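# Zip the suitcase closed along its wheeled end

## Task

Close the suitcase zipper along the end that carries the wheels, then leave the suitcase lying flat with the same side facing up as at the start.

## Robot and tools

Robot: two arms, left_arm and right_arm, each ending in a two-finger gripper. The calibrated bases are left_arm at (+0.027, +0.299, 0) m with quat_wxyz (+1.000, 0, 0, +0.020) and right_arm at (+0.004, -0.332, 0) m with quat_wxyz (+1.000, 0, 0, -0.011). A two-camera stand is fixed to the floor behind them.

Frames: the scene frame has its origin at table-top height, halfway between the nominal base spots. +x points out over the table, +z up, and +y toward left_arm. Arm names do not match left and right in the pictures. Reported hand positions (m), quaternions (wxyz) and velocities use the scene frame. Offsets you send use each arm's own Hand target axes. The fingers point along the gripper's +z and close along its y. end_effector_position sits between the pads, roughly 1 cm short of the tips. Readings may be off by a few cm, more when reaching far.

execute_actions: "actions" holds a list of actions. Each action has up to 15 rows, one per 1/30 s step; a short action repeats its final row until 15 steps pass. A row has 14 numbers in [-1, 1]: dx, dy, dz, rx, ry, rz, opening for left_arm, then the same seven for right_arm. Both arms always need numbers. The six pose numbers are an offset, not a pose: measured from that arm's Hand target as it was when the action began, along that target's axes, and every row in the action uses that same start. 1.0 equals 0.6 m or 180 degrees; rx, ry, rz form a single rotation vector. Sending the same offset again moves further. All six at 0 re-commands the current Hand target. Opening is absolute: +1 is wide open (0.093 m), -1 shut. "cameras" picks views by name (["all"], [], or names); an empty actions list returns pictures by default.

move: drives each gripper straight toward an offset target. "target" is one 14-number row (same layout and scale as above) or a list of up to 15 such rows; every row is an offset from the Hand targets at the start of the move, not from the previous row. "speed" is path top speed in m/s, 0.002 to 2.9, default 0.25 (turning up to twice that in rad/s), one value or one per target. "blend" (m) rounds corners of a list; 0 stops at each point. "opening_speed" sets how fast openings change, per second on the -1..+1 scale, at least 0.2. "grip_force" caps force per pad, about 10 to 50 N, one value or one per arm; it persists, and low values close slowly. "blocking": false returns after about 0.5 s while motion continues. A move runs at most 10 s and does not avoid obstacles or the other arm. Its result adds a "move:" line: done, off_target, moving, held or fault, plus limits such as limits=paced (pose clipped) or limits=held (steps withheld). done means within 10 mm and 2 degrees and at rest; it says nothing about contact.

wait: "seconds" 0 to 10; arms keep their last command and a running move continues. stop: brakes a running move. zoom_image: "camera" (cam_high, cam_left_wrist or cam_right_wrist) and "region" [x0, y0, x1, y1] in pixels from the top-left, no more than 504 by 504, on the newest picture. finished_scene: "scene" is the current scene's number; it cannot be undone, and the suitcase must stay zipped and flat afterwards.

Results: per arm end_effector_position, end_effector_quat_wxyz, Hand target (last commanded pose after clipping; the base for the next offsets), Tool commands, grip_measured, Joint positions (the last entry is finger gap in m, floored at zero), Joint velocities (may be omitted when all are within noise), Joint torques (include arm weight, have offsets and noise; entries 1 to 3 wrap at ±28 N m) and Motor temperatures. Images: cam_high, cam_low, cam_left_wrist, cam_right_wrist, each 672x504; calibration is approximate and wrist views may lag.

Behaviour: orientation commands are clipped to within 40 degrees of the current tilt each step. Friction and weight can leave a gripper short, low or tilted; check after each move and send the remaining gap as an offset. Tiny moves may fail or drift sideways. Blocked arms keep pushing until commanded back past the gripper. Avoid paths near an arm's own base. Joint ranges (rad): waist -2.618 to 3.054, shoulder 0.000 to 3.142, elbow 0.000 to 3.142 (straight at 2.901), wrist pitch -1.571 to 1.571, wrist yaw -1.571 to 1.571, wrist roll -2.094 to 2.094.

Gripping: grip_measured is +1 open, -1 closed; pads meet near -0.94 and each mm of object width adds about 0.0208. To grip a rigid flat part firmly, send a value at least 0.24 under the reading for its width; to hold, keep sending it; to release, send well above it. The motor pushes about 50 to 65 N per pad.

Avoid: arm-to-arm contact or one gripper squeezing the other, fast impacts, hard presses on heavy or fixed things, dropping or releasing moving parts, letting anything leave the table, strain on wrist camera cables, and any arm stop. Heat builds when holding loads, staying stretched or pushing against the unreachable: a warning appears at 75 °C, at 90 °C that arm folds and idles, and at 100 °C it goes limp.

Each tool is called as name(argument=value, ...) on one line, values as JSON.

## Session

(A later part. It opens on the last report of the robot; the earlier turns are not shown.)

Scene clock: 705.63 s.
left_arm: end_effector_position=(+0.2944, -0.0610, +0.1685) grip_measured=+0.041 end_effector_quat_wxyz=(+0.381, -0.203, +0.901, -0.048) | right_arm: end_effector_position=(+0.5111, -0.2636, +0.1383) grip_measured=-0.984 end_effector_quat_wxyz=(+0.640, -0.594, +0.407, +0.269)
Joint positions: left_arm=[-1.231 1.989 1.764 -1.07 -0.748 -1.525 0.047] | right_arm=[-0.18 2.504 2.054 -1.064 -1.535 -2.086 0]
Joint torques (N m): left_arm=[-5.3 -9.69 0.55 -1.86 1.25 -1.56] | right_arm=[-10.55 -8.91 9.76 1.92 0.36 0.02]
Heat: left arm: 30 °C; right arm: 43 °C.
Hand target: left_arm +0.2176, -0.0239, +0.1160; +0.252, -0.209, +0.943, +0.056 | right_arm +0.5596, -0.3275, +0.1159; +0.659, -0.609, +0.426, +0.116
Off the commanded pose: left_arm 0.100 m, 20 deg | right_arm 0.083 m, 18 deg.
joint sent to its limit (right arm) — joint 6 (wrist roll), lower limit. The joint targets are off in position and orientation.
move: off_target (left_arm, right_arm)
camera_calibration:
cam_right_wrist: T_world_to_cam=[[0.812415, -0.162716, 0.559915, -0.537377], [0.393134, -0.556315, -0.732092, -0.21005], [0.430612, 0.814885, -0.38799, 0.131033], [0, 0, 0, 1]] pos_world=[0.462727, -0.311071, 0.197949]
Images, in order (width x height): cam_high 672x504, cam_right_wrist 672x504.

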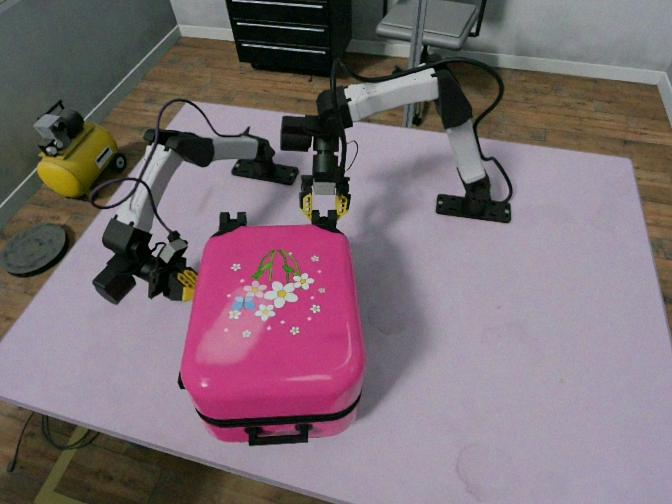

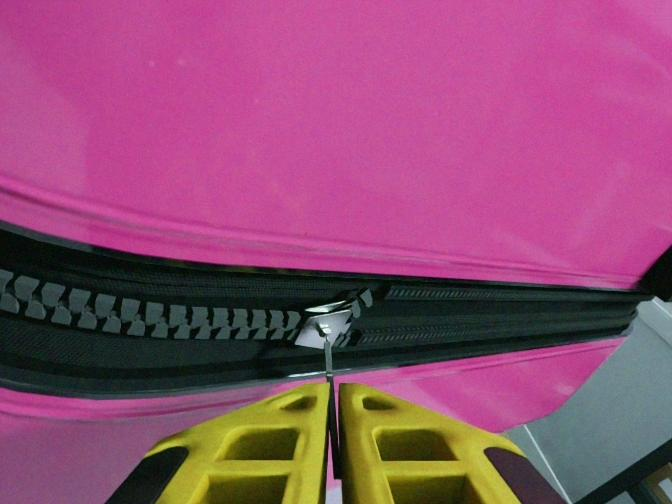

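move(target=[0.013,0.007,-0.008,0,0,0,-0.3,0.042,-0.045,0.029,0,0,0.07,-1], speed=0.05, cameras=["cam_high","cam_right_wrist"])

Scene clock: 715.20 s.
left_arm: end_effector_position=(+0.2387, -0.0411, +0.1684) grip_measured=+0.041 end_effector_quat_wxyz=(+0.347, -0.185, +0.919, -0.006) | right_arm: end_effector_position=(+0.5988, -0.3245, +0.1067) grip_measured=-0.987 end_effector_quat_wxyz=(+0.613, -0.584, +0.482, +0.224)
Joint positions: left_arm=[-1.331 1.943 1.744 -1.287 -0.705 -1.658 0.047] | right_arm=[-0.249 2.945 2.838 -1.031 -1.408 -1.663 0]
Joint torques (N m): left_arm=[-0.72 -4.31 2.13 -0.4 1.18 -0.99] | right_arm=[-0.57 -16.18 5.15 1.03 -0.66 0.11]
Heat: left arm: 31 °C; right arm: 42 °C.
Hand target: left_arm +0.2075, -0.0240, +0.1162; +0.252, -0.209, +0.943, +0.056 | right_arm +0.6004, -0.3272, +0.1155; +0.642, -0.559, +0.490, +0.188
Off the commanded pose: left_arm 0.063 m, 14 deg | right_arm 0.009 m, 6 deg.
elbow stopped short (right arm): the move would have taken joint 3 (elbow) straighter than the controller allows.
move: off_target (left_arm, right_arm)
camera_calibration:
cam_right_wrist: T_world_to_cam=[[0.823433, -0.225279, 0.520776, -0.623601], [0.256547, -0.670824, -0.69583, -0.260765], [0.506104, 0.706573, -0.494584, 0.0616839], [0, 0, 0, 1]] pos_world=[0.549173, -0.358995, 0.173816]
Images, in order (width x height): cam_high 672x504, cam_right_wrist 672x504.

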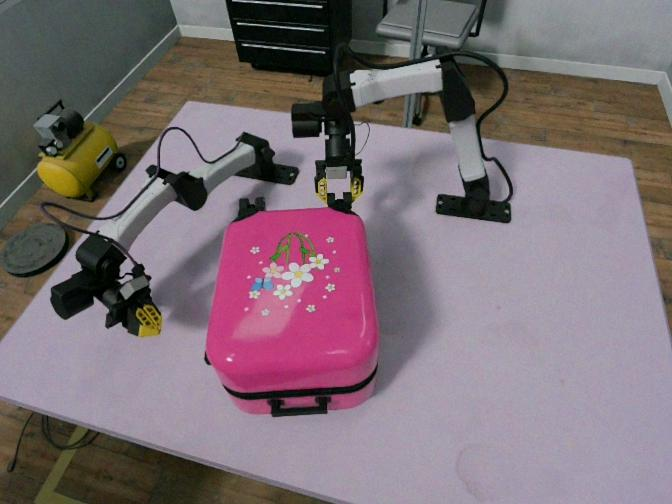

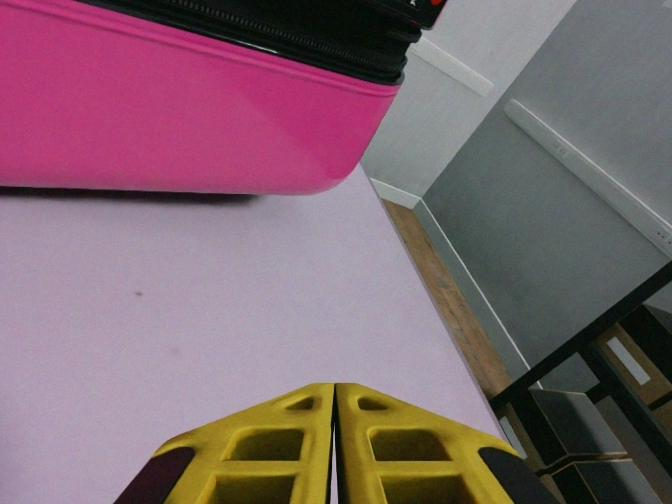

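move(target=[0,0,0,0,0,0,-0.3,-0.0945,0.133,-0.243,0,0,-0.07,-1], speed=0.2, cameras=["cam_high","cam_right_wrist"])

zoom_image(camera="cam_right_wrist", region=[150, 50, 486, 302])

Scene clock: 725.73 s.
left_arm: end_effector_position=(+0.2387, -0.0411, +0.1684) grip_measured=+0.041 end_effector_quat_wxyz=(+0.347, -0.185, +0.919, -0.006) | right_arm: end_effector_position=(+0.4510, -0.4194, +0.1177) grip_measured=-0.987 end_effector_quat_wxyz=(+0.665, -0.559, +0.488, +0.084)
Joint positions: left_arm=[-1.331 1.943 1.744 -1.287 -0.705 -1.658 0.047] | right_arm=[-0.548 2.223 1.504 -0.635 -1.466 -2.081 0]
Joint torques (N m): left_arm=[-0.59 -4.6 2.18 -0.36 1.24 -0.99] | right_arm=[0.29 -13.91 4.49 0.74 -0.88 -0.04]
Motor temperatures (°C): left_arm=[21 31 29 26 21 22 22] | right_arm=[23 35 36 40 18 19 21]
Heat: left arm: 31 °C; right arm: 40 °C.
Hand target: left_arm +0.2075, -0.0240, +0.1162; +0.252, -0.209, +0.943, +0.056 | right_arm +0.4508, -0.4171, +0.1358; +0.659, -0.609, +0.426, +0.116
Off the commanded pose: left_arm 0.063 m, 14 deg | right_arm 0.018 m, 10 deg.
joint sent to its limit (right arm) — joint 6 (wrist roll), lower limit. The joint targets are off in orientation, not in position.
move: off_target (left_arm, right_arm)
camera_calibration:
cam_right_wrist: T_world_to_cam=[[0.637253, -0.363836, 0.679362, -0.521761], [0.222466, -0.757161, -0.614179, -0.309266], [0.737846, 0.542522, -0.401562, 0.0247509], [0, 0, 0, 1]] pos_world=[0.383032, -0.437428, 0.174458]
Images, in order (width x height): cam_high 672x504, cam_right_wrist 672x504.

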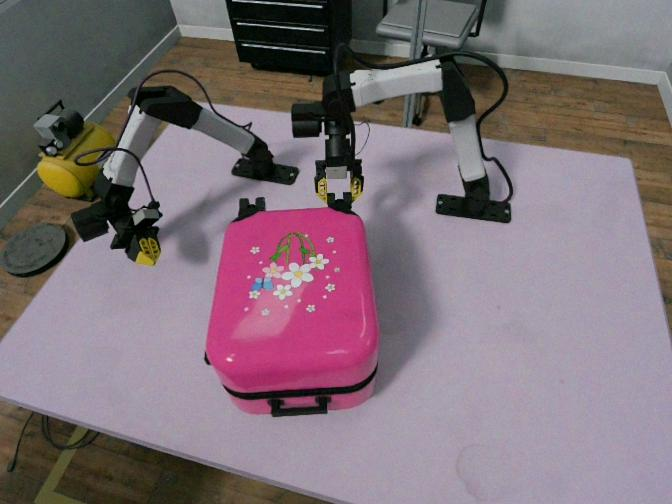

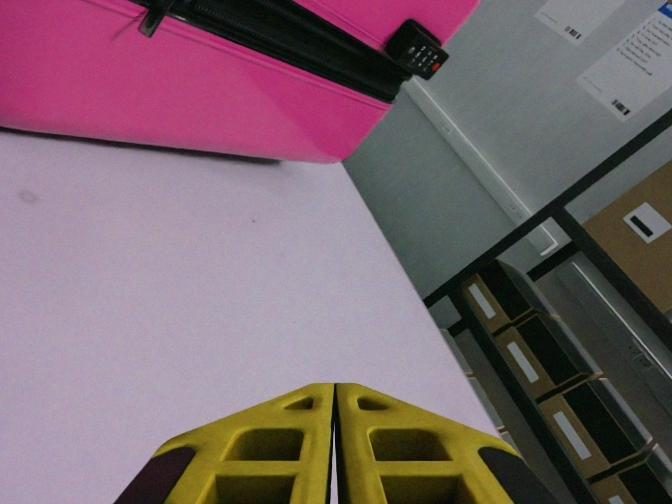

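Scaled by 1.500 from the camera's 672x504 image, which has a finer 960x720 frame.

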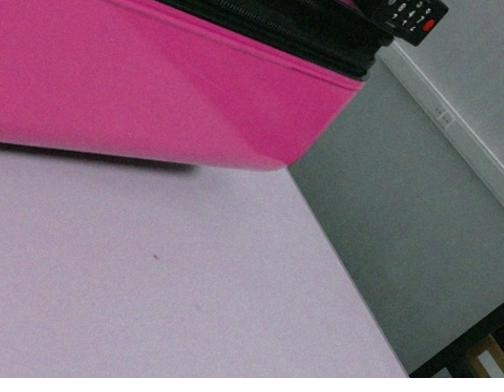

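move(target=[0,0,0,0,0,0,-0.3,-0.10,0.082,0.15,0,0,0.12,-0.3], speed=0.15, cameras=["cam_right_wrist"])

zoom_image(camera="cam_right_wrist", region=[200, 100, 472, 304])

Scene clock: 741.47 s.
left_arm: end_effector_position=(+0.2387, -0.0411, +0.1684) grip_measured=+0.041 end_effector_quat_wxyz=(+0.347, -0.185, +0.919, -0.006) | right_arm: end_effector_position=(+0.4190, -0.3040, +0.1159) grip_measured=-0.303 end_effector_quat_wxyz=(+0.610, -0.512, +0.546, +0.258)
Joint positions: left_arm=[-1.331 1.943 1.744 -1.287 -0.705 -1.658 0.047] | right_arm=[-0.324 2.005 1.114 -0.149 -1.429 -1.39 0.031]
Joint torques (N m): left_arm=[-0.65 -4.36 2.17 -0.38 1.22 -1] | right_arm=[0.13 -13.34 4.19 1.12 -0.61 0.14]
Heat: left arm: 30 °C; right arm: 38 °C.
Hand target: left_arm +0.2075, -0.0240, +0.1162; +0.252, -0.209, +0.943, +0.056 | right_arm +0.4189, -0.3026, +0.1339; +0.626, -0.519, +0.532, +0.238
Off the commanded pose: left_arm 0.063 m, 14 deg | right_arm 0.018 m, 3 deg.
move: off_target (left_arm, right_arm)
camera_calibration:
cam_right_wrist: T_world_to_cam=[[0.862074, -0.350535, 0.365996, -0.51191], [0.0774691, -0.622557, -0.778731, -0.0951278], [0.500826, 0.699677, -0.509535, 0.144683], [0, 0, 0, 1]] pos_world=[0.376213, -0.339896, 0.186999]
Images, in order (width x height): cam_right_wrist 672x504.

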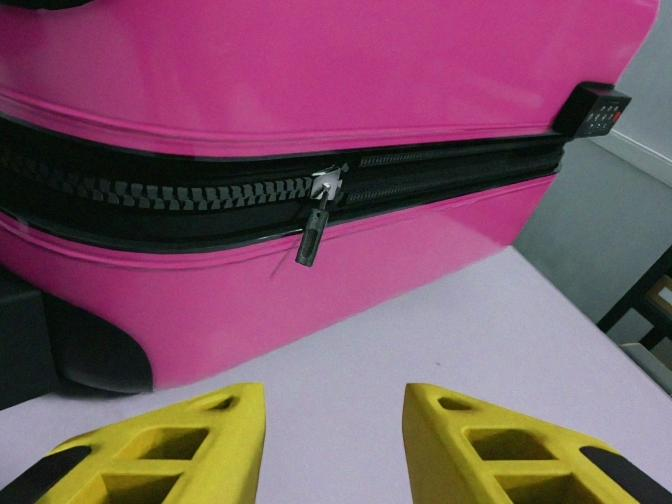

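Scaled by 1.853 from the camera's 672x504 image, which has a finer 960x720 frame.

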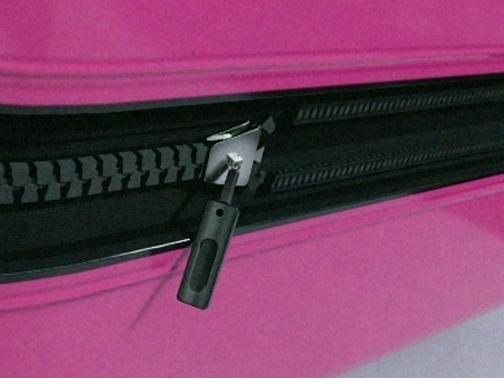

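move(target=[0,0,0,0,0,0,-0.3,-0.033,0.018,0.078,0,0,0,-0.5], speed=0.08, cameras=["cam_right_wrist"])

Scene clock: 748.97 s.
left_arm: end_effector_position=(+0.2387, -0.0411, +0.1684) grip_measured=+0.041 end_effector_quat_wxyz=(+0.347, -0.185, +0.919, -0.006) | right_arm: end_effector_position=(+0.4236, -0.2537, +0.1289) grip_measured=-0.497 end_effector_quat_wxyz=(+0.614, -0.510, +0.547, +0.252)
Joint positions: left_arm=[-1.331 1.943 1.744 -1.287 -0.705 -1.658 0.047] | right_arm=[-0.187 1.929 0.913 0.521 -1.319 -0.844 0.021]
Joint torques (N m): left_arm=[-0.62 -4.4 2.22 -0.38 1.2 -0.96] | right_arm=[0.32 -11.33 4.16 1.65 -0.29 0.12]
Heat: left arm: 30 °C; right arm: 38 °C.
Hand target: left_arm +0.2075, -0.0240, +0.1162; +0.252, -0.209, +0.943, +0.056 | right_arm +0.4230, -0.2515, +0.1427; +0.626, -0.519, +0.532, +0.238
Off the commanded pose: left_arm 0.063 m, 14 deg | right_arm 0.014 m, 3 deg.
move: off_target (left_arm, right_arm)
camera_calibration:
cam_right_wrist: T_world_to_cam=[[0.854691, -0.360828, 0.373237, -0.503476], [0.0765561, -0.623492, -0.778072, -0.0540282], [0.51346, 0.693585, -0.50527, 0.106353], [0, 0, 0, 1]] pos_world=[0.379845, -0.289119, 0.199615]
Images, in order (width x height): cam_right_wrist 672x504.

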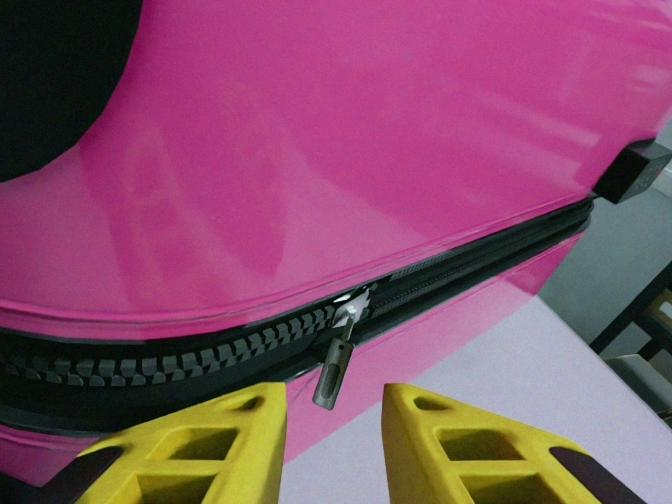

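move(target=[[0,0,0,0,0,0,-0.3,-0.005,0.004,0.038,0,0,0,-0.5],[0,0,0,0,0,0,-0.3,-0.005,0.004,0.038,0,0,0,-1]], speed=0.06, cameras=["cam_right_wrist"])

Scene clock: 756.10 s.
left_arm: end_effector_position=(+0.2386, -0.0410, +0.1687) grip_measured=+0.041 end_effector_quat_wxyz=(+0.347, -0.189, +0.919, -0.007) | right_arm: end_effector_position=(+0.4303, -0.2330, +0.1341) grip_measured=-0.987 end_effector_quat_wxyz=(+0.618, -0.512, +0.544, +0.244)
Joint positions: left_arm=[-1.331 1.943 1.745 -1.289 -0.705 -1.665 0.047] | right_arm=[-0.125 1.929 0.902 0.637 -1.256 -0.752 0]
Joint torques (N m): left_arm=[-0.68 -4.46 2.13 -0.37 1.22 -0.94] | right_arm=[0.68 -9.58 4.42 1.74 -0.27 0.16]
Heat: left arm: 30 °C; right arm: 39 °C.
Hand target: left_arm +0.2075, -0.0240, +0.1162; +0.252, -0.209, +0.943, +0.056 | right_arm +0.4296, -0.2293, +0.1422; +0.626, -0.519, +0.532, +0.237
Off the commanded pose: left_arm 0.063 m, 14 deg | right_arm 0.009 m, 2 deg.
move: off_target (left_arm); target 2's new opening was sent with right_arm's hand 0.011 m and 2 deg from that target
camera_calibration:
cam_right_wrist: T_world_to_cam=[[0.846222, -0.364107, 0.389018, -0.502969], [0.0844737, -0.629187, -0.77265, -0.0429226], [0.526092, 0.686695, -0.501674, 0.0835874], [0, 0, 0, 1]] pos_world=[0.385274, -0.26754, 0.204433]
Images, in order (width x height): cam_right_wrist 672x504.

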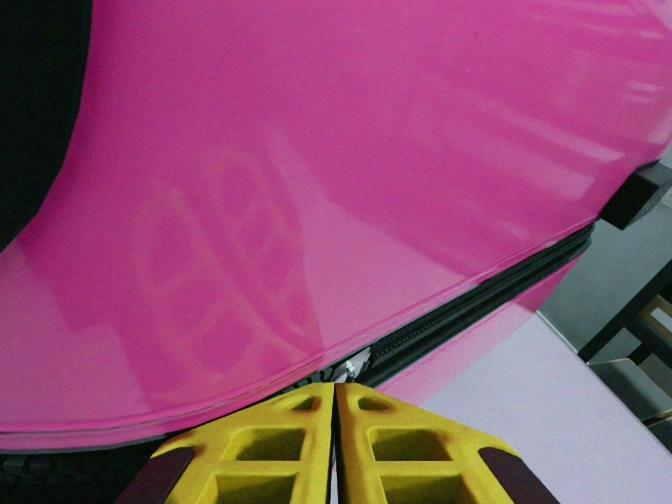

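move(target=[0.039,0.021,-0.023,0,0,0,-0.3,0.024,-0.064,0.031,0,0,0,-1], speed=0.04, cameras=["cam_high","cam_right_wrist"])

Scene clock: 764.47 s.
left_arm: end_effector_position=(+0.2159, -0.0374, +0.1651) grip_measured=+0.041 end_effector_quat_wxyz=(+0.343, -0.195, +0.919, +0.002) | right_arm: end_effector_position=(+0.4679, -0.2325, +0.1371) grip_measured=-0.987 end_effector_quat_wxyz=(+0.623, -0.516, +0.537, +0.239)
Joint positions: left_arm=[-1.386 1.943 1.736 -1.355 -0.701 -1.761 0.047] | right_arm=[-0.111 2.039 1.068 0.62 -1.246 -0.732 0]
Joint torques (N m): left_arm=[-2.22 -5.18 1.46 -0.27 1.25 -0.8] | right_arm=[0.62 -8.51 7.43 1.46 -0.19 0.12]
Heat: left arm: 29 °C; right arm: 40 °C.
Hand target: left_arm +0.1775, -0.0240, +0.1164; +0.252, -0.209, +0.943, +0.056 | right_arm +0.4747, -0.2298, +0.1423; +0.626, -0.519, +0.532, +0.237
Off the commanded pose: left_arm 0.063 m, 13 deg | right_arm 0.009 m, 1 deg.
move: off_target (left_arm)
camera_calibration:
cam_right_wrist: T_world_to_cam=[[0.839092, -0.361126, 0.406832, -0.534133], [0.102715, -0.629238, -0.770395, -0.0524574], [0.534204, 0.68822, -0.490896, 0.0600621], [0, 0, 0, 1]] pos_world=[0.42149, -0.267234, 0.206374]
Images, in order (width x height): cam_high 672x504, cam_right_wrist 672x504.

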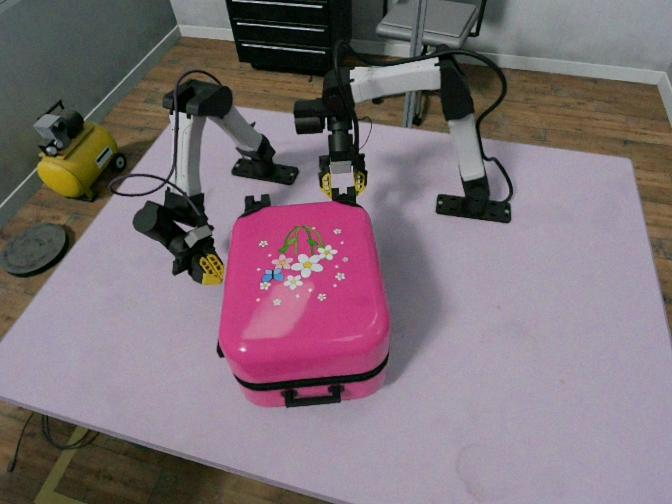

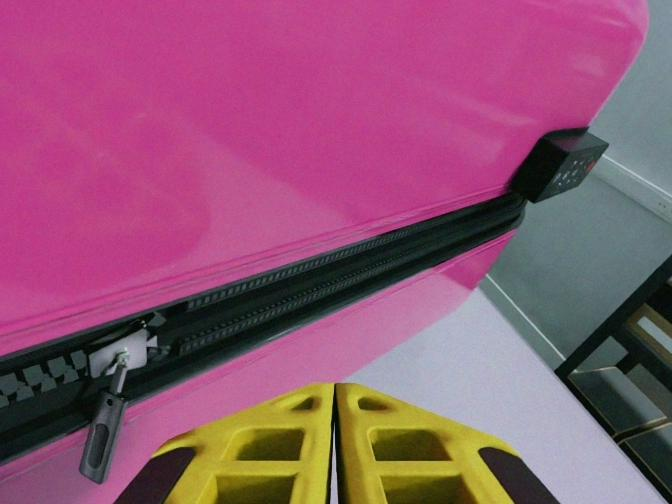

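zoom_image(camera="cam_right_wrist", region=[20, 270, 260, 450])

Scaled by 2.100 from the camera's 672x504 image, which has a finer 960x720 frame.

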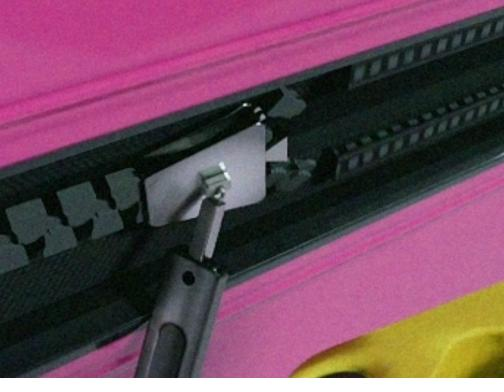

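move(target=[[0,0,0,0,0,0,-0.3,0,0,-0.06,0,0,0,-0.6],[0,0,0,0,0,0,-0.3,-0.005,0.081,-0.05,0,0,0,-0.6],[0,0,0,0,0,0,-0.3,-0.005,0.081,0.0,0,0,0,-0.6]], speed=0.1, cameras=["cam_right_wrist"])

Scene clock: 777.07 s.
left_arm: end_effector_position=(+0.2150, -0.0361, +0.1654) grip_measured=+0.041 end_effector_quat_wxyz=(+0.343, -0.199, +0.918, +0.003) | right_arm: end_effector_position=(+0.4285, -0.2165, +0.1195) grip_measured=-0.603 end_effector_quat_wxyz=(+0.618, -0.512, +0.545, +0.243)
Joint positions: left_arm=[-1.387 1.942 1.736 -1.363 -0.701 -1.774 0.047] | right_arm=[-0.08 1.969 0.862 0.761 -1.212 -0.704 0.016]
Joint torques (N m): left_arm=[-2.28 -5.04 1.42 -0.24 1.27 -0.69] | right_arm=[0.96 -7.88 5.59 1.8 -0.22 0.09]
Heat: left arm: 29 °C; right arm: 39 °C.
Hand target: left_arm +0.1776, -0.0240, +0.1165; +0.252, -0.209, +0.943, +0.056 | right_arm +0.4324, -0.2120, +0.1257; +0.626, -0.518, +0.532, +0.238
Off the commanded pose: left_arm 0.063 m, 13 deg | right_arm 0.009 m, 2 deg.
move: off_target (left_arm)
camera_calibration:
cam_right_wrist: T_world_to_cam=[[0.845875, -0.364653, 0.38926, -0.489689], [0.0835704, -0.630177, -0.771941, -0.0436394], [0.526793, 0.685497, -0.502577, 0.0654653], [0, 0, 0, 1]] pos_world=[0.383376, -0.250943, 0.189831]
Images, in order (width x height): cam_right_wrist 672x504.

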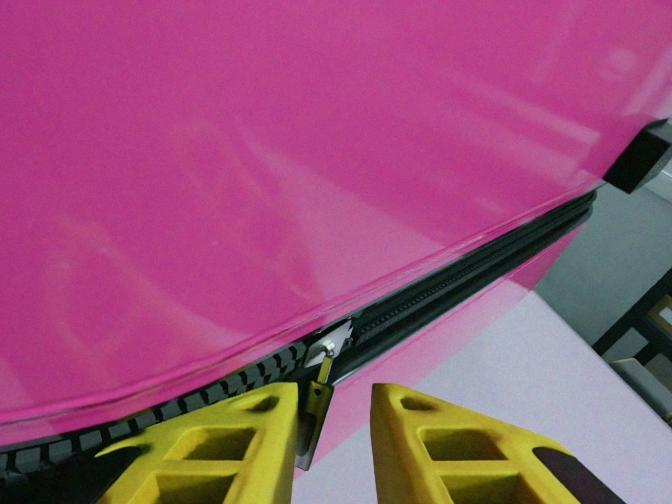

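move(target=[[0,0,0,0,0,0,-0.3,0,0.01,0.016,0,0,0,-0.6],[0,0,0,0,0,0,-0.3,0,0.01,0.016,0,0,0,-1]], speed=0.06, cameras=["cam_right_wrist"])

Scene clock: 781.63 s.
left_arm: end_effector_position=(+0.2144, -0.0344, +0.1661) grip_measured=+0.041 end_effector_quat_wxyz=(+0.343, -0.202, +0.917, +0.004) | right_arm: end_effector_position=(+0.4320, -0.2058, +0.1221) grip_measured=-0.987 end_effector_quat_wxyz=(+0.623, -0.515, +0.540, +0.235)
Joint positions: left_arm=[-1.388 1.94 1.736 -1.372 -0.701 -1.784 0.047] | right_arm=[-0.048 1.974 0.862 0.812 -1.176 -0.68 0]
Joint torques (N m): left_arm=[-2.18 -4.68 1.37 -0.15 1.31 -0.62] | right_arm=[0.83 -7.53 4.52 1.79 -0.27 0.12]
Heat: left arm: 30 °C; right arm: 40 °C.
Hand target: left_arm +0.1776, -0.0240, +0.1164; +0.252, -0.209, +0.943, +0.056 | right_arm +0.4314, -0.2012, +0.1224; +0.626, -0.519, +0.532, +0.238
Off the commanded pose: left_arm 0.063 m, 12 deg | right_arm 0.005 m, 1 deg.
move: off_target (left_arm)
camera_calibration:
cam_right_wrist: T_world_to_cam=[[0.835131, -0.366943, 0.409767, -0.488175], [0.0974924, -0.634421, -0.766815, -0.0427672], [0.541342, 0.68034, -0.494051, 0.0492308], [0, 0, 0, 1]] pos_world=[0.385209, -0.239758, 0.191566]
Images, in order (width x height): cam_right_wrist 672x504.

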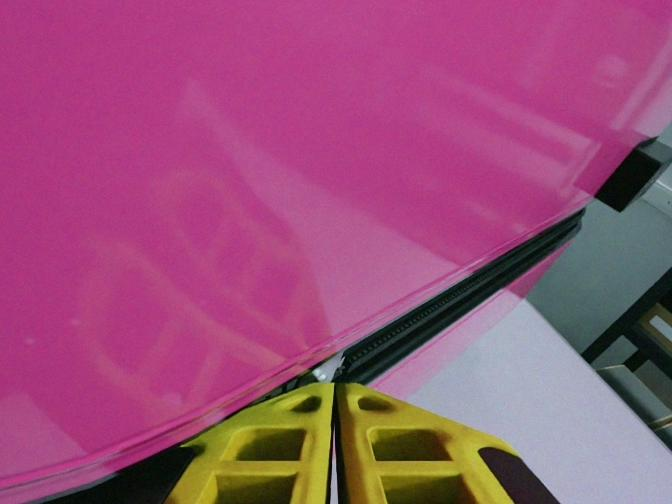

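move(target=[0.052,0.028,-0.03,0,0,0,-0.3,0.030,-0.083,0.033,0,0,0,-1], speed=0.04, cameras=["cam_high","cam_right_wrist"])

Scene clock: 787.00 s.
left_arm: end_effector_position=(+0.1786, -0.0304, +0.1623) grip_measured=+0.041 end_effector_quat_wxyz=(+0.343, -0.209, +0.916, +0.011) | right_arm: end_effector_position=(+0.4825, -0.2083, +0.1182) grip_measured=-0.987 end_effector_quat_wxyz=(+0.622, -0.515, +0.540, +0.236)
Joint positions: left_arm=[-1.482 1.94 1.72 -1.456 -0.694 -1.929 0.047] | right_arm=[-0.046 2.124 1.096 0.727 -1.176 -0.677 0]
Joint torques (N m): left_arm=[-3.14 -5.04 1.5 -0.02 1.39 -0.37] | right_arm=[0.39 -9.05 7.25 1.53 -0.27 0.1]
Heat: left arm: 29 °C; right arm: 40 °C.
Hand target: left_arm +0.1378, -0.0240, +0.1165; +0.252, -0.209, +0.943, +0.056 | right_arm +0.4877, -0.2054, +0.1236; +0.626, -0.518, +0.532, +0.238
Off the commanded pose: left_arm 0.062 m, 12 deg | right_arm 0.008 m, 1 deg.
move: off_target (left_arm)
camera_calibration:
cam_right_wrist: T_world_to_cam=[[0.836916, -0.365923, 0.407029, -0.529922], [0.0965588, -0.633286, -0.76787, -0.051392], [0.538747, 0.681945, -0.494674, 0.0233118], [0, 0, 0, 1]] pos_world=[0.435903, -0.242354, 0.187763]
Images, in order (width x height): cam_high 672x504, cam_right_wrist 672x504.

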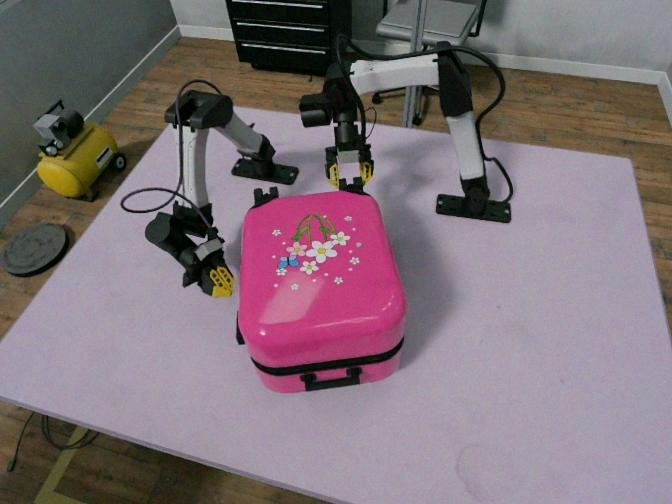

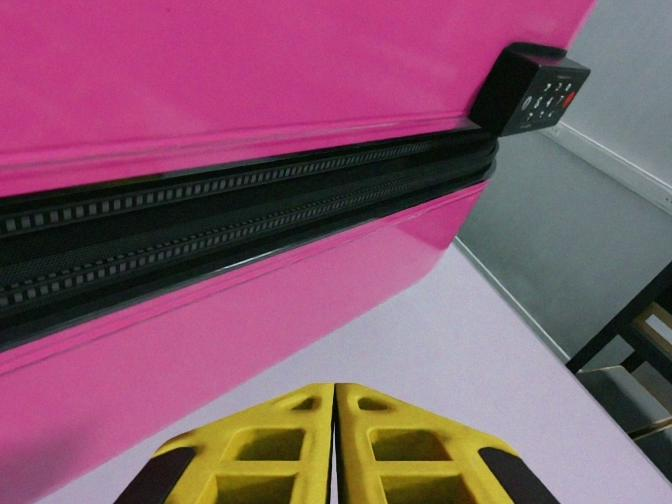

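move(target=[0,0,0,0,0,0,-0.3,-0.045,0.15,-0.11,0,0,0,-0.6], speed=0.12, cameras=["cam_right_wrist"])

zoom_image(camera="cam_right_wrist", region=[200, 200, 440, 380])

Scene clock: 793.47 s.
left_arm: end_effector_position=(+0.1786, -0.0304, +0.1623) grip_measured=+0.041 end_effector_quat_wxyz=(+0.343, -0.209, +0.916, +0.011) | right_arm: end_effector_position=(+0.3764, -0.2253, +0.1031) grip_measured=-0.603 end_effector_quat_wxyz=(+0.608, -0.505, +0.557, +0.256)
Joint positions: left_arm=[-1.482 1.94 1.72 -1.456 -0.694 -1.929 0.047] | right_arm=[-0.126 1.871 0.649 0.792 -1.255 -0.75 0.016]
Joint torques (N m): left_arm=[-3.1 -5.2 1.58 0 1.44 -0.4] | right_arm=[-0.64 -10.59 3.51 1.73 -0.45 -0.06]
Heat: left arm: 29 °C; right arm: 40 °C.
Hand target: left_arm +0.1378, -0.0240, +0.1165; +0.252, -0.209, +0.943, +0.056 | right_arm +0.3749, -0.2265, +0.1194; +0.626, -0.518, +0.532, +0.238
Off the commanded pose: left_arm 0.062 m, 12 deg | right_arm 0.017 m, 4 deg.
move: off_target (left_arm, right_arm)
camera_calibration:
cam_right_wrist: T_world_to_cam=[[0.861107, -0.367863, 0.350957, -0.444982], [0.0509303, -0.624402, -0.779441, -0.0432032], [0.505866, 0.689057, -0.518942, 0.101106], [0, 0, 0, 1]] pos_world=[0.334231, -0.260336, 0.174963]
Images, in order (width x height): cam_right_wrist 672x504.

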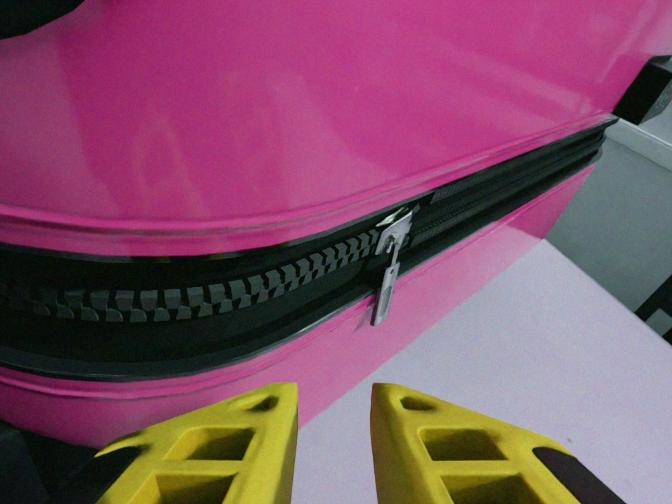

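Scaled by 2.100 from the camera's 672x504 image, which has a finer 960x720 frame.

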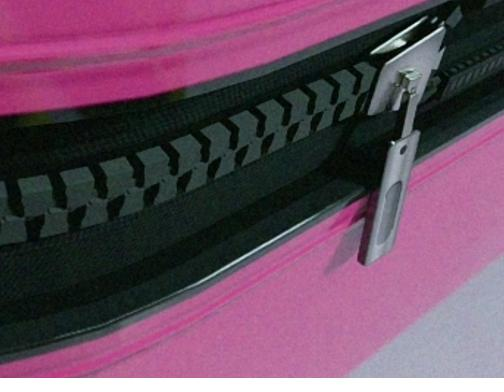

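move(target=[0,0,0,0,0,0,-0.3,-0.036,-0.022,0.04,0,0,0,-0.65], speed=0.1, cameras=["cam_right_wrist"])

Scene clock: 806.10 s.
left_arm: end_effector_position=(+0.1786, -0.0304, +0.1623) grip_measured=+0.041 end_effector_quat_wxyz=(+0.343, -0.210, +0.916, +0.011) | right_arm: end_effector_position=(+0.3832, -0.2076, +0.1199) grip_measured=-0.647 end_effector_quat_wxyz=(+0.609, -0.507, +0.555, +0.253)
Joint positions: left_arm=[-1.482 1.94 1.72 -1.457 -0.694 -1.93 0.047] | right_arm=[-0.067 1.831 0.672 0.792 -1.201 -0.69 0.014]
Joint torques (N m): left_arm=[-3.15 -5.11 1.61 0.01 1.39 -0.35] | right_arm=[0.9 -10.3 6.46 1.61 -0.24 0.06]
Heat: left arm: 29 °C; right arm: 41 °C.
Hand target: left_arm +0.1378, -0.0240, +0.1165; +0.252, -0.209, +0.943, +0.056 | right_arm +0.3893, -0.2040, +0.1419; +0.626, -0.519, +0.532, +0.238
Off the commanded pose: left_arm 0.062 m, 12 deg | right_arm 0.023 m, 4 deg.
move: off_target (left_arm, right_arm)
camera_calibration:
cam_right_wrist: T_world_to_cam=[[0.859043, -0.365116, 0.358798, -0.449788], [0.0580225, -0.626943, -0.776901, -0.0229203], [0.508605, 0.68821, -0.517386, 0.0927649], [0, 0, 0, 1]] pos_world=[0.340537, -0.242436, 0.191572]
Images, in order (width x height): cam_right_wrist 672x504.

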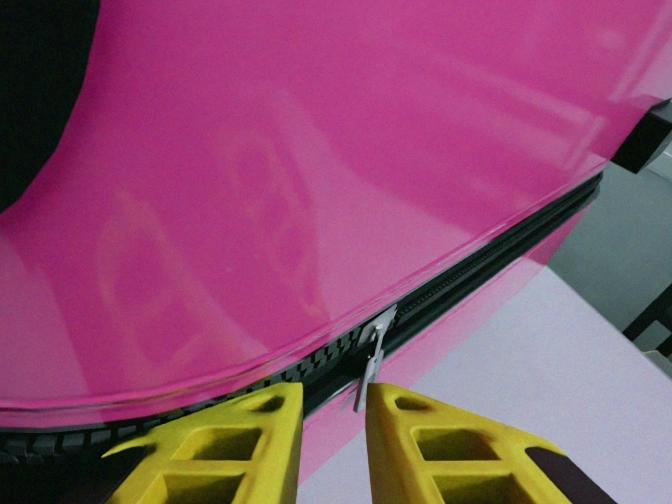

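move(target=[[0,0,0,0,0,0,-0.3,-0.01,-0.014,0.04,0,0,0,-0.65],[0,0,0,0,0,0,-0.3,-0.01,-0.014,0.045,0,0,0,-1]], speed=0.06, cameras=["cam_right_wrist"])

zoom_image(camera="cam_right_wrist", region=[240, 280, 440, 430])

Scene clock: 812.97 s.
left_arm: end_effector_position=(+0.1767, -0.0260, +0.1636) grip_measured=+0.041 end_effector_quat_wxyz=(+0.339, -0.228, +0.913, +0.011) | right_arm: end_effector_position=(+0.3968, -0.1907, +0.1264) grip_measured=-0.987 end_effector_quat_wxyz=(+0.606, -0.506, +0.563, +0.245)
Joint positions: left_arm=[-1.482 1.934 1.72 -1.477 -0.683 -1.975 0.047] | right_arm=[-0.006 1.831 0.718 0.772 -1.121 -0.656 0]
Joint torques (N m): left_arm=[-2.93 -4.82 1.24 0.19 1.33 0.09] | right_arm=[2 -7.68 8.05 1.95 -0.31 0.23]
Heat: left arm: 29 °C; right arm: 41 °C.
Hand target: left_arm +0.1378, -0.0241, +0.1166; +0.252, -0.209, +0.943, +0.056 | right_arm +0.4058, -0.1810, +0.1479; +0.626, -0.519, +0.532, +0.238
Off the commanded pose: left_arm 0.061 m, 12 deg | right_arm 0.025 m, 4 deg.
move: off_target (left_arm, right_arm); target 2's new opening was sent with right_arm's hand 0.025 m and 4 deg from that target
camera_calibration:
cam_right_wrist: T_world_to_cam=[[0.854072, -0.376031, 0.35939, -0.457799], [0.041783, -0.639101, -0.767987, -0.00504372], [0.518473, 0.670933, -0.530127, 0.0720187], [0, 0, 0, 1]] pos_world=[0.353865, -0.22369, 0.198834]
Images, in order (width x height): cam_right_wrist 672x504.

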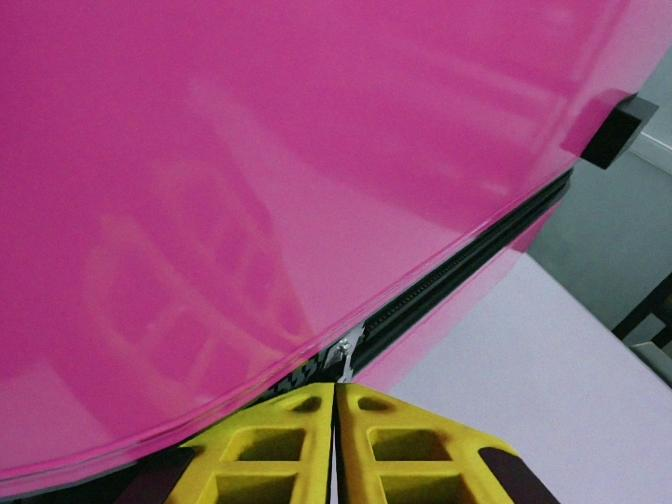

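Scaled by 2.520 from the camera's 672x504 image, which has a finer 960x720 frame.

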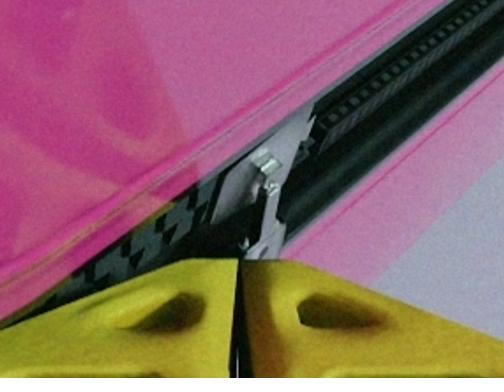

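move(target=[0.026,0.014,-0.015,0,0,0,-0.3,0.018,-0.059,0.065,0,0,0,-1], speed=0.03, cameras=["cam_right_wrist"])

zoom_image(camera="cam_right_wrist", region=[220, 260, 440, 425])

Scene clock: 820.77 s.
left_arm: end_effector_position=(+0.1603, -0.0245, +0.1614) grip_measured=+0.041 end_effector_quat_wxyz=(+0.337, -0.220, +0.915, +0.015) | right_arm: end_effector_position=(+0.4483, -0.1639, +0.1406) grip_measured=-0.987 end_effector_quat_wxyz=(+0.618, -0.517, +0.540, +0.243)
Joint positions: left_arm=[-1.526 1.934 1.71 -1.506 -0.673 -2.014 0.047] | right_arm=[0.064 1.974 0.954 0.766 -1.082 -0.615 0]
Joint torques (N m): left_arm=[-3.82 -4.53 2.09 0.16 1.36 -0.12] | right_arm=[0.53 -7.94 7.34 1.7 -0.09 0.1]
Heat: left arm: 29 °C; right arm: 41 °C.
Hand target: left_arm +0.1180, -0.0240, +0.1166; +0.252, -0.209, +0.943, +0.056 | right_arm +0.4557, -0.1610, +0.1480; +0.626, -0.519, +0.532, +0.238
Off the commanded pose: left_arm 0.062 m, 11 deg | right_arm 0.011 m, 1 deg.
move: off_target (left_arm, right_arm)
camera_calibration:
cam_right_wrist: T_world_to_cam=[[0.845298, -0.355461, 0.398897, -0.49505], [0.0969803, -0.632109, -0.768787, -0.00275275], [0.52542, 0.688539, -0.499848, 0.0303802], [0, 0, 0, 1]] pos_world=[0.40277, -0.198629, 0.210544]
Images, in order (width x height): cam_right_wrist 672x504.

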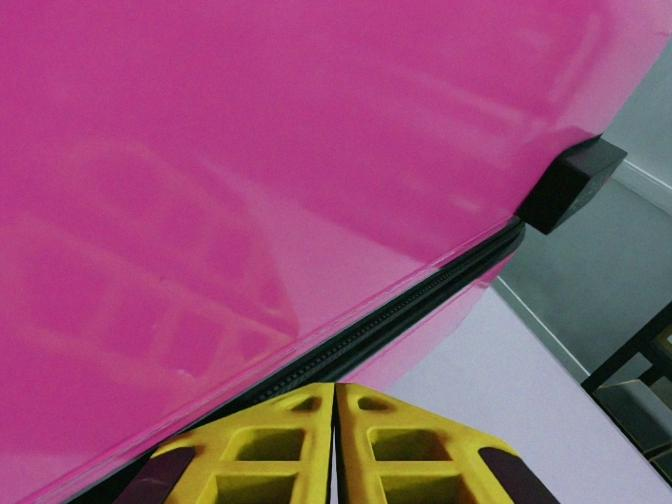

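Scaled by 2.291 from the camera's 672x504 image, which has a finer 960x720 frame.

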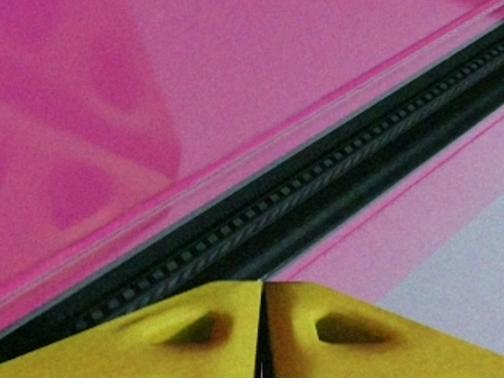

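move(target=[0,0,0,0,0,0,-0.3,0.03,0.07,-0.16,0,0,0,-1], speed=0.12, cameras=["cam_right_wrist"])

zoom_image(camera="cam_right_wrist", region=[150, 150, 350, 300])

Scene clock: 833.10 s.
left_arm: end_effector_position=(+0.1603, -0.0245, +0.1614) grip_measured=+0.041 end_effector_quat_wxyz=(+0.337, -0.220, +0.915, +0.015) | right_arm: end_effector_position=(+0.3886, -0.2374, +0.1106) grip_measured=-0.987 end_effector_quat_wxyz=(+0.616, -0.508, +0.549, +0.247)
Joint positions: left_arm=[-1.526 1.934 1.71 -1.506 -0.673 -2.014 0.047] | right_arm=[-0.158 1.884 0.708 0.746 -1.282 -0.78 0]
Joint torques (N m): left_arm=[-3.95 -4.52 2.04 0.14 1.37 -0.13] | right_arm=[-0.43 -11.06 3.99 1.39 -0.4 -0.07]
Heat: left arm: 28 °C; right arm: 42 °C.
Hand target: left_arm +0.1180, -0.0240, +0.1166; +0.252, -0.209, +0.943, +0.056 | right_arm +0.3856, -0.2376, +0.1250; +0.626, -0.518, +0.532, +0.238
Off the commanded pose: left_arm 0.062 m, 11 deg | right_arm 0.015 m, 3 deg.
move: off_target (left_arm, right_arm)
camera_calibration:
cam_right_wrist: T_world_to_cam=[[0.84945, -0.370289, 0.375927, -0.461373], [0.0710923, -0.625622, -0.77688, -0.053873], [0.522858, 0.686646, -0.50511, 0.0984474], [0, 0, 0, 1]] pos_world=[0.344269, -0.272144, 0.181317]
Images, in order (width x height): cam_right_wrist 672x504.

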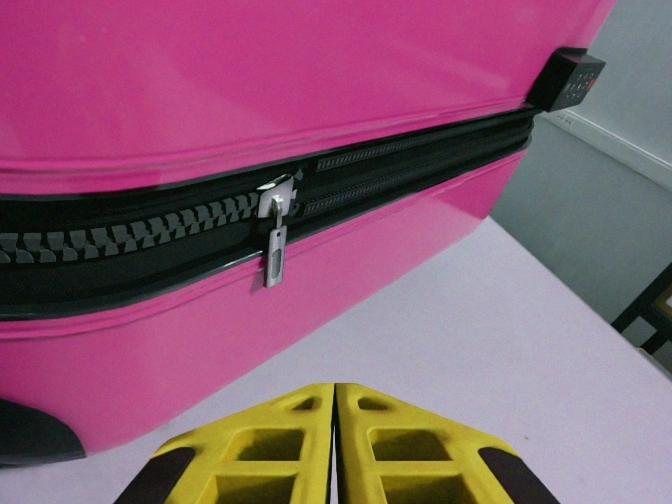

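Scaled by 2.520 from the camera's 672x504 image, which has a finer 960x720 frame.

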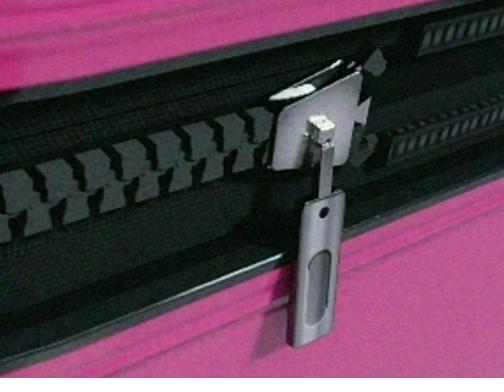

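move(target=[0,0,0,0,0,0,-0.3,-0.026,0.033,0.05,0,0,-0.13,-0.3], speed=0.1, cameras=["cam_right_wrist"])

Scene clock: 845.00 s.
left_arm: end_effector_position=(+0.1603, -0.0245, +0.1614) grip_measured=+0.041 end_effector_quat_wxyz=(+0.337, -0.221, +0.915, +0.015) | right_arm: end_effector_position=(+0.3772, -0.2026, +0.1124) grip_measured=-0.303 end_effector_quat_wxyz=(+0.648, -0.607, +0.442, +0.129)
Joint positions: left_arm=[-1.526 1.934 1.71 -1.506 -0.673 -2.015 0.047] | right_arm=[-0.052 1.848 0.637 0.861 -1.191 -1.073 0.031]
Joint torques (N m): left_arm=[-3.85 -4.62 2.02 0.17 1.33 -0.08] | right_arm=[0.73 -10.39 3.54 1.77 -0.22 -0.06]
Heat: left arm: 28 °C; right arm: 41 °C.
Hand target: left_arm +0.1180, -0.0240, +0.1166; +0.252, -0.209, +0.943, +0.056 | right_arm +0.3762, -0.1995, +0.1282; +0.661, -0.616, +0.416, +0.106
Off the commanded pose: left_arm 0.062 m, 11 deg | right_arm 0.016 m, 4 deg.
move: off_target (left_arm, right_arm)
camera_calibration:
cam_right_wrist: T_world_to_cam=[[0.684136, -0.235483, 0.690294, -0.385119], [0.34448, -0.729904, -0.590402, -0.17517], [0.642878, 0.641707, -0.418234, 0.0171871], [0, 0, 0, 1]] pos_world=[0.312767, -0.229575, 0.169613]
Images, in order (width x height): cam_right_wrist 672x504.

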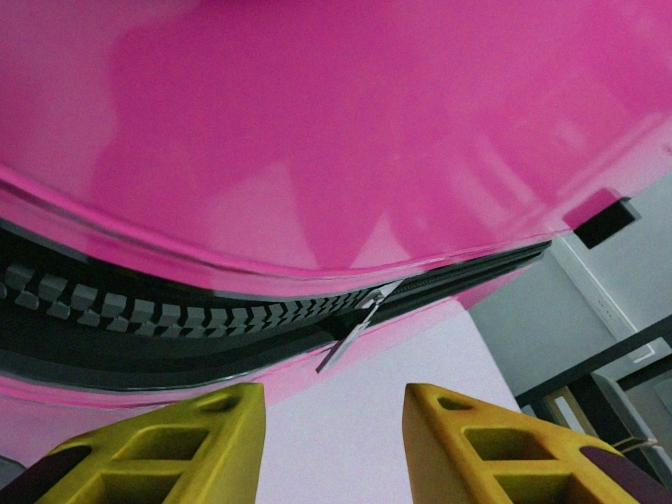

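move(target=[[0,0,0,0,0,0,-0.3,-0.011,-0.006,0.053,0,0,0,-0.5],[0,0,0,0,0,0,-0.3,-0.011,-0.006,0.053,0,0,0,-0.5]], speed=0.06, cameras=["cam_right_wrist"])

Scene clock: 849.90 s.
left_arm: end_effector_position=(+0.1590, -0.0243, +0.1613) grip_measured=+0.041 end_effector_quat_wxyz=(+0.333, -0.230, +0.915, +0.012) | right_arm: end_effector_position=(+0.3878, -0.1864, +0.1188) grip_measured=-0.498 end_effector_quat_wxyz=(+0.653, -0.606, +0.443, +0.102)
Joint positions: left_arm=[-1.526 1.931 1.71 -1.506 -0.663 -2.032 0.047] | right_arm=[0.011 1.848 0.645 0.925 -1.091 -1.033 0.021]
Joint torques (N m): left_arm=[-3.85 -4.4 1.88 0.18 1.31 0.06] | right_arm=[3.82 -8.02 6.02 1.71 -0.22 0.12]
Heat: left arm: 28 °C; right arm: 41 °C.
Hand target: left_arm +0.1180, -0.0240, +0.1165; +0.252, -0.209, +0.943, +0.056 | right_arm +0.3878, -0.1692, +0.1321; +0.661, -0.616, +0.416, +0.106
Off the commanded pose: left_arm 0.061 m, 11 deg | right_arm 0.022 m, 3 deg.
move: off_target (left_arm, right_arm)
camera_calibration:
cam_right_wrist: T_world_to_cam=[[0.650171, -0.24875, 0.717914, -0.385574], [0.337334, -0.752145, -0.566113, -0.167474], [0.680796, 0.610248, -0.405111, -0.0193486], [0, 0, 0, 1]] pos_world=[0.320357, -0.210069, 0.174162]
Images, in order (width x height): cam_right_wrist 672x504.

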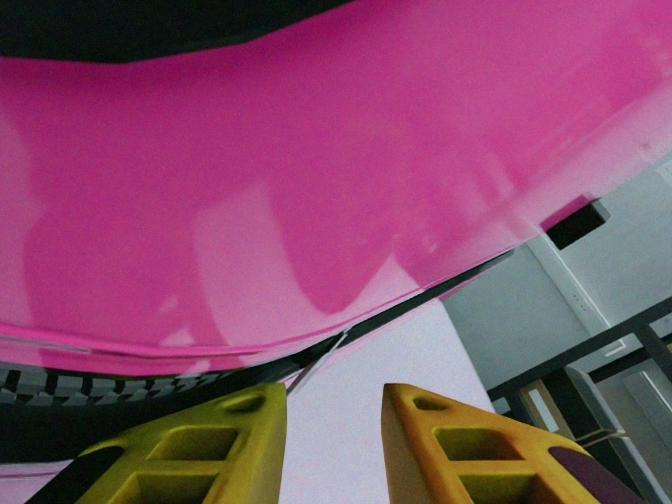

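move(target=[[0,0,0,0,0,0,-0.3,0,0,-0.04,0,0,0,-0.3],[0,0,0,0,0,0,-0.3,0.012,0.022,-0.03,0,0,0,-0.3],[0,0,0,0,0,0,-0.3,0.012,0.022,-0.003,0,0,0,-0.3]], speed=0.06, cameras=["cam_right_wrist"])

Scene clock: 857.80 s.
left_arm: end_effector_position=(+0.1580, -0.0233, +0.1610) grip_measured=+0.041 end_effector_quat_wxyz=(+0.332, -0.230, +0.915, +0.012) | right_arm: end_effector_position=(+0.3838, -0.1868, +0.1233) grip_measured=-0.303 end_effector_quat_wxyz=(+0.665, -0.610, +0.420, +0.092)
Joint positions: left_arm=[-1.528 1.928 1.705 -1.506 -0.662 -2.035 0.047] | right_arm=[0.005 1.856 0.626 1.007 -1.112 -1.03 0.031]
Joint torques (N m): left_arm=[-3.7 -4.05 2.24 0.22 1.28 0.08] | right_arm=[3.95 -4.86 4.86 1.59 0 0.08]
Heat: left arm: 28 °C; right arm: 41 °C.
Hand target: left_arm +0.1180, -0.0239, +0.1165; +0.252, -0.209, +0.943, +0.056 | right_arm +0.3830, -0.1707, +0.1178; +0.661, -0.616, +0.416, +0.106
Off the commanded pose: left_arm 0.060 m, 11 deg | right_arm 0.017 m, 2 deg.
move: off_target (left_arm, right_arm)
camera_calibration:
cam_right_wrist: T_world_to_cam=[[0.615048, -0.243273, 0.750023, -0.37572], [0.37851, -0.743354, -0.551503, -0.179737], [0.691698, 0.623092, -0.365117, -0.021313], [0, 0, 0, 1]] pos_world=[0.31386, -0.211731, 0.174892]
Images, in order (width x height): cam_right_wrist 672x504.

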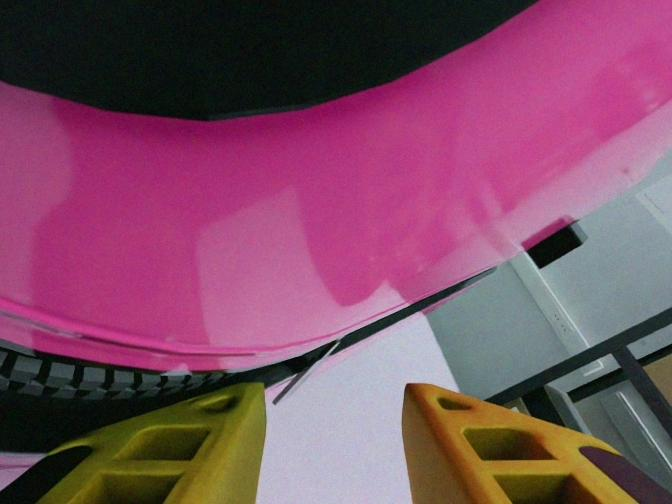

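move(target=[0,0,0,0,0,0,-0.3,0.0,0.02,0.015,0,0,0,-1], speed=0.05, opening_speed=0.6, cameras=["cam_right_wrist"])

zoom_image(camera="cam_right_wrist", region=[240, 280, 440, 430])

Scene clock: 868.87 s.
left_arm: end_effector_position=(+0.1568, -0.0225, +0.1608) grip_measured=+0.041 end_effector_quat_wxyz=(+0.328, -0.235, +0.915, +0.011) | right_arm: end_effector_position=(+0.3853, -0.1750, +0.1166) grip_measured=-0.987 end_effector_quat_wxyz=(+0.667, -0.610, +0.419, +0.089)
Joint positions: left_arm=[-1.528 1.923 1.702 -1.506 -0.653 -2.044 0.047] | right_arm=[0.045 1.895 0.621 1.078 -1.07 -1.01 0]
Joint torques (N m): left_arm=[-3.58 -3.88 2.25 0.27 1.21 0.17] | right_arm=[3.59 -5.29 3.36 1.64 -0.07 0.06]
Motor temperatures (°C): left_arm=[22 28 26 22 23 20 23] | right_arm=[20 30 32 41 18 19 20]
Heat: left arm: 28 °C; right arm: 41 °C.
Hand target: left_arm +0.1180, -0.0240, +0.1165; +0.252, -0.209, +0.943, +0.056 | right_arm +0.3790, -0.1598, +0.1081; +0.661, -0.616, +0.416, +0.106
Off the commanded pose: left_arm 0.059 m, 11 deg | right_arm 0.018 m, 2 deg.
move: off_target (left_arm, right_arm)
camera_calibration:
cam_right_wrist: T_world_to_cam=[[0.607865, -0.245607, 0.755101, -0.366995], [0.380088, -0.744934, -0.548276, -0.176501], [0.69716, 0.620283, -0.359467, -0.0354323], [0, 0, 0, 1]] pos_world=[0.314871, -0.19964, 0.16761]
Images, in order (width x height): cam_right_wrist 672x504.

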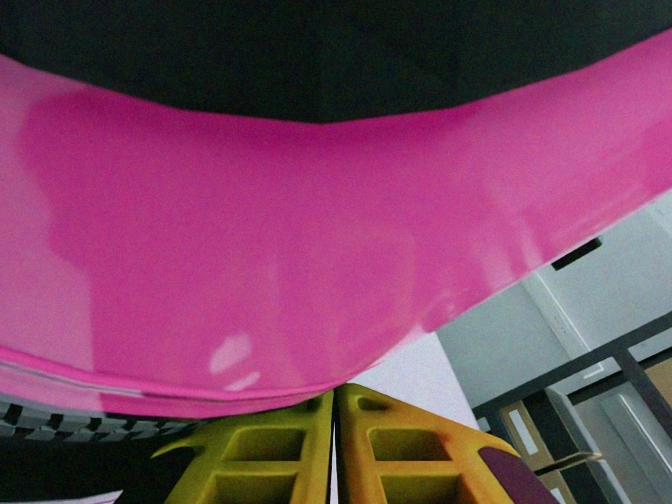

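Scaled by 2.520 from the camera's 672x504 image, which has a finer 960x720 frame.

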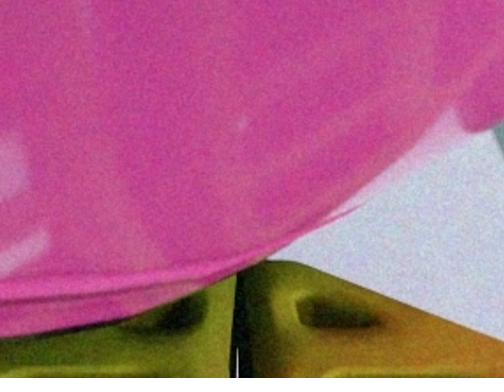

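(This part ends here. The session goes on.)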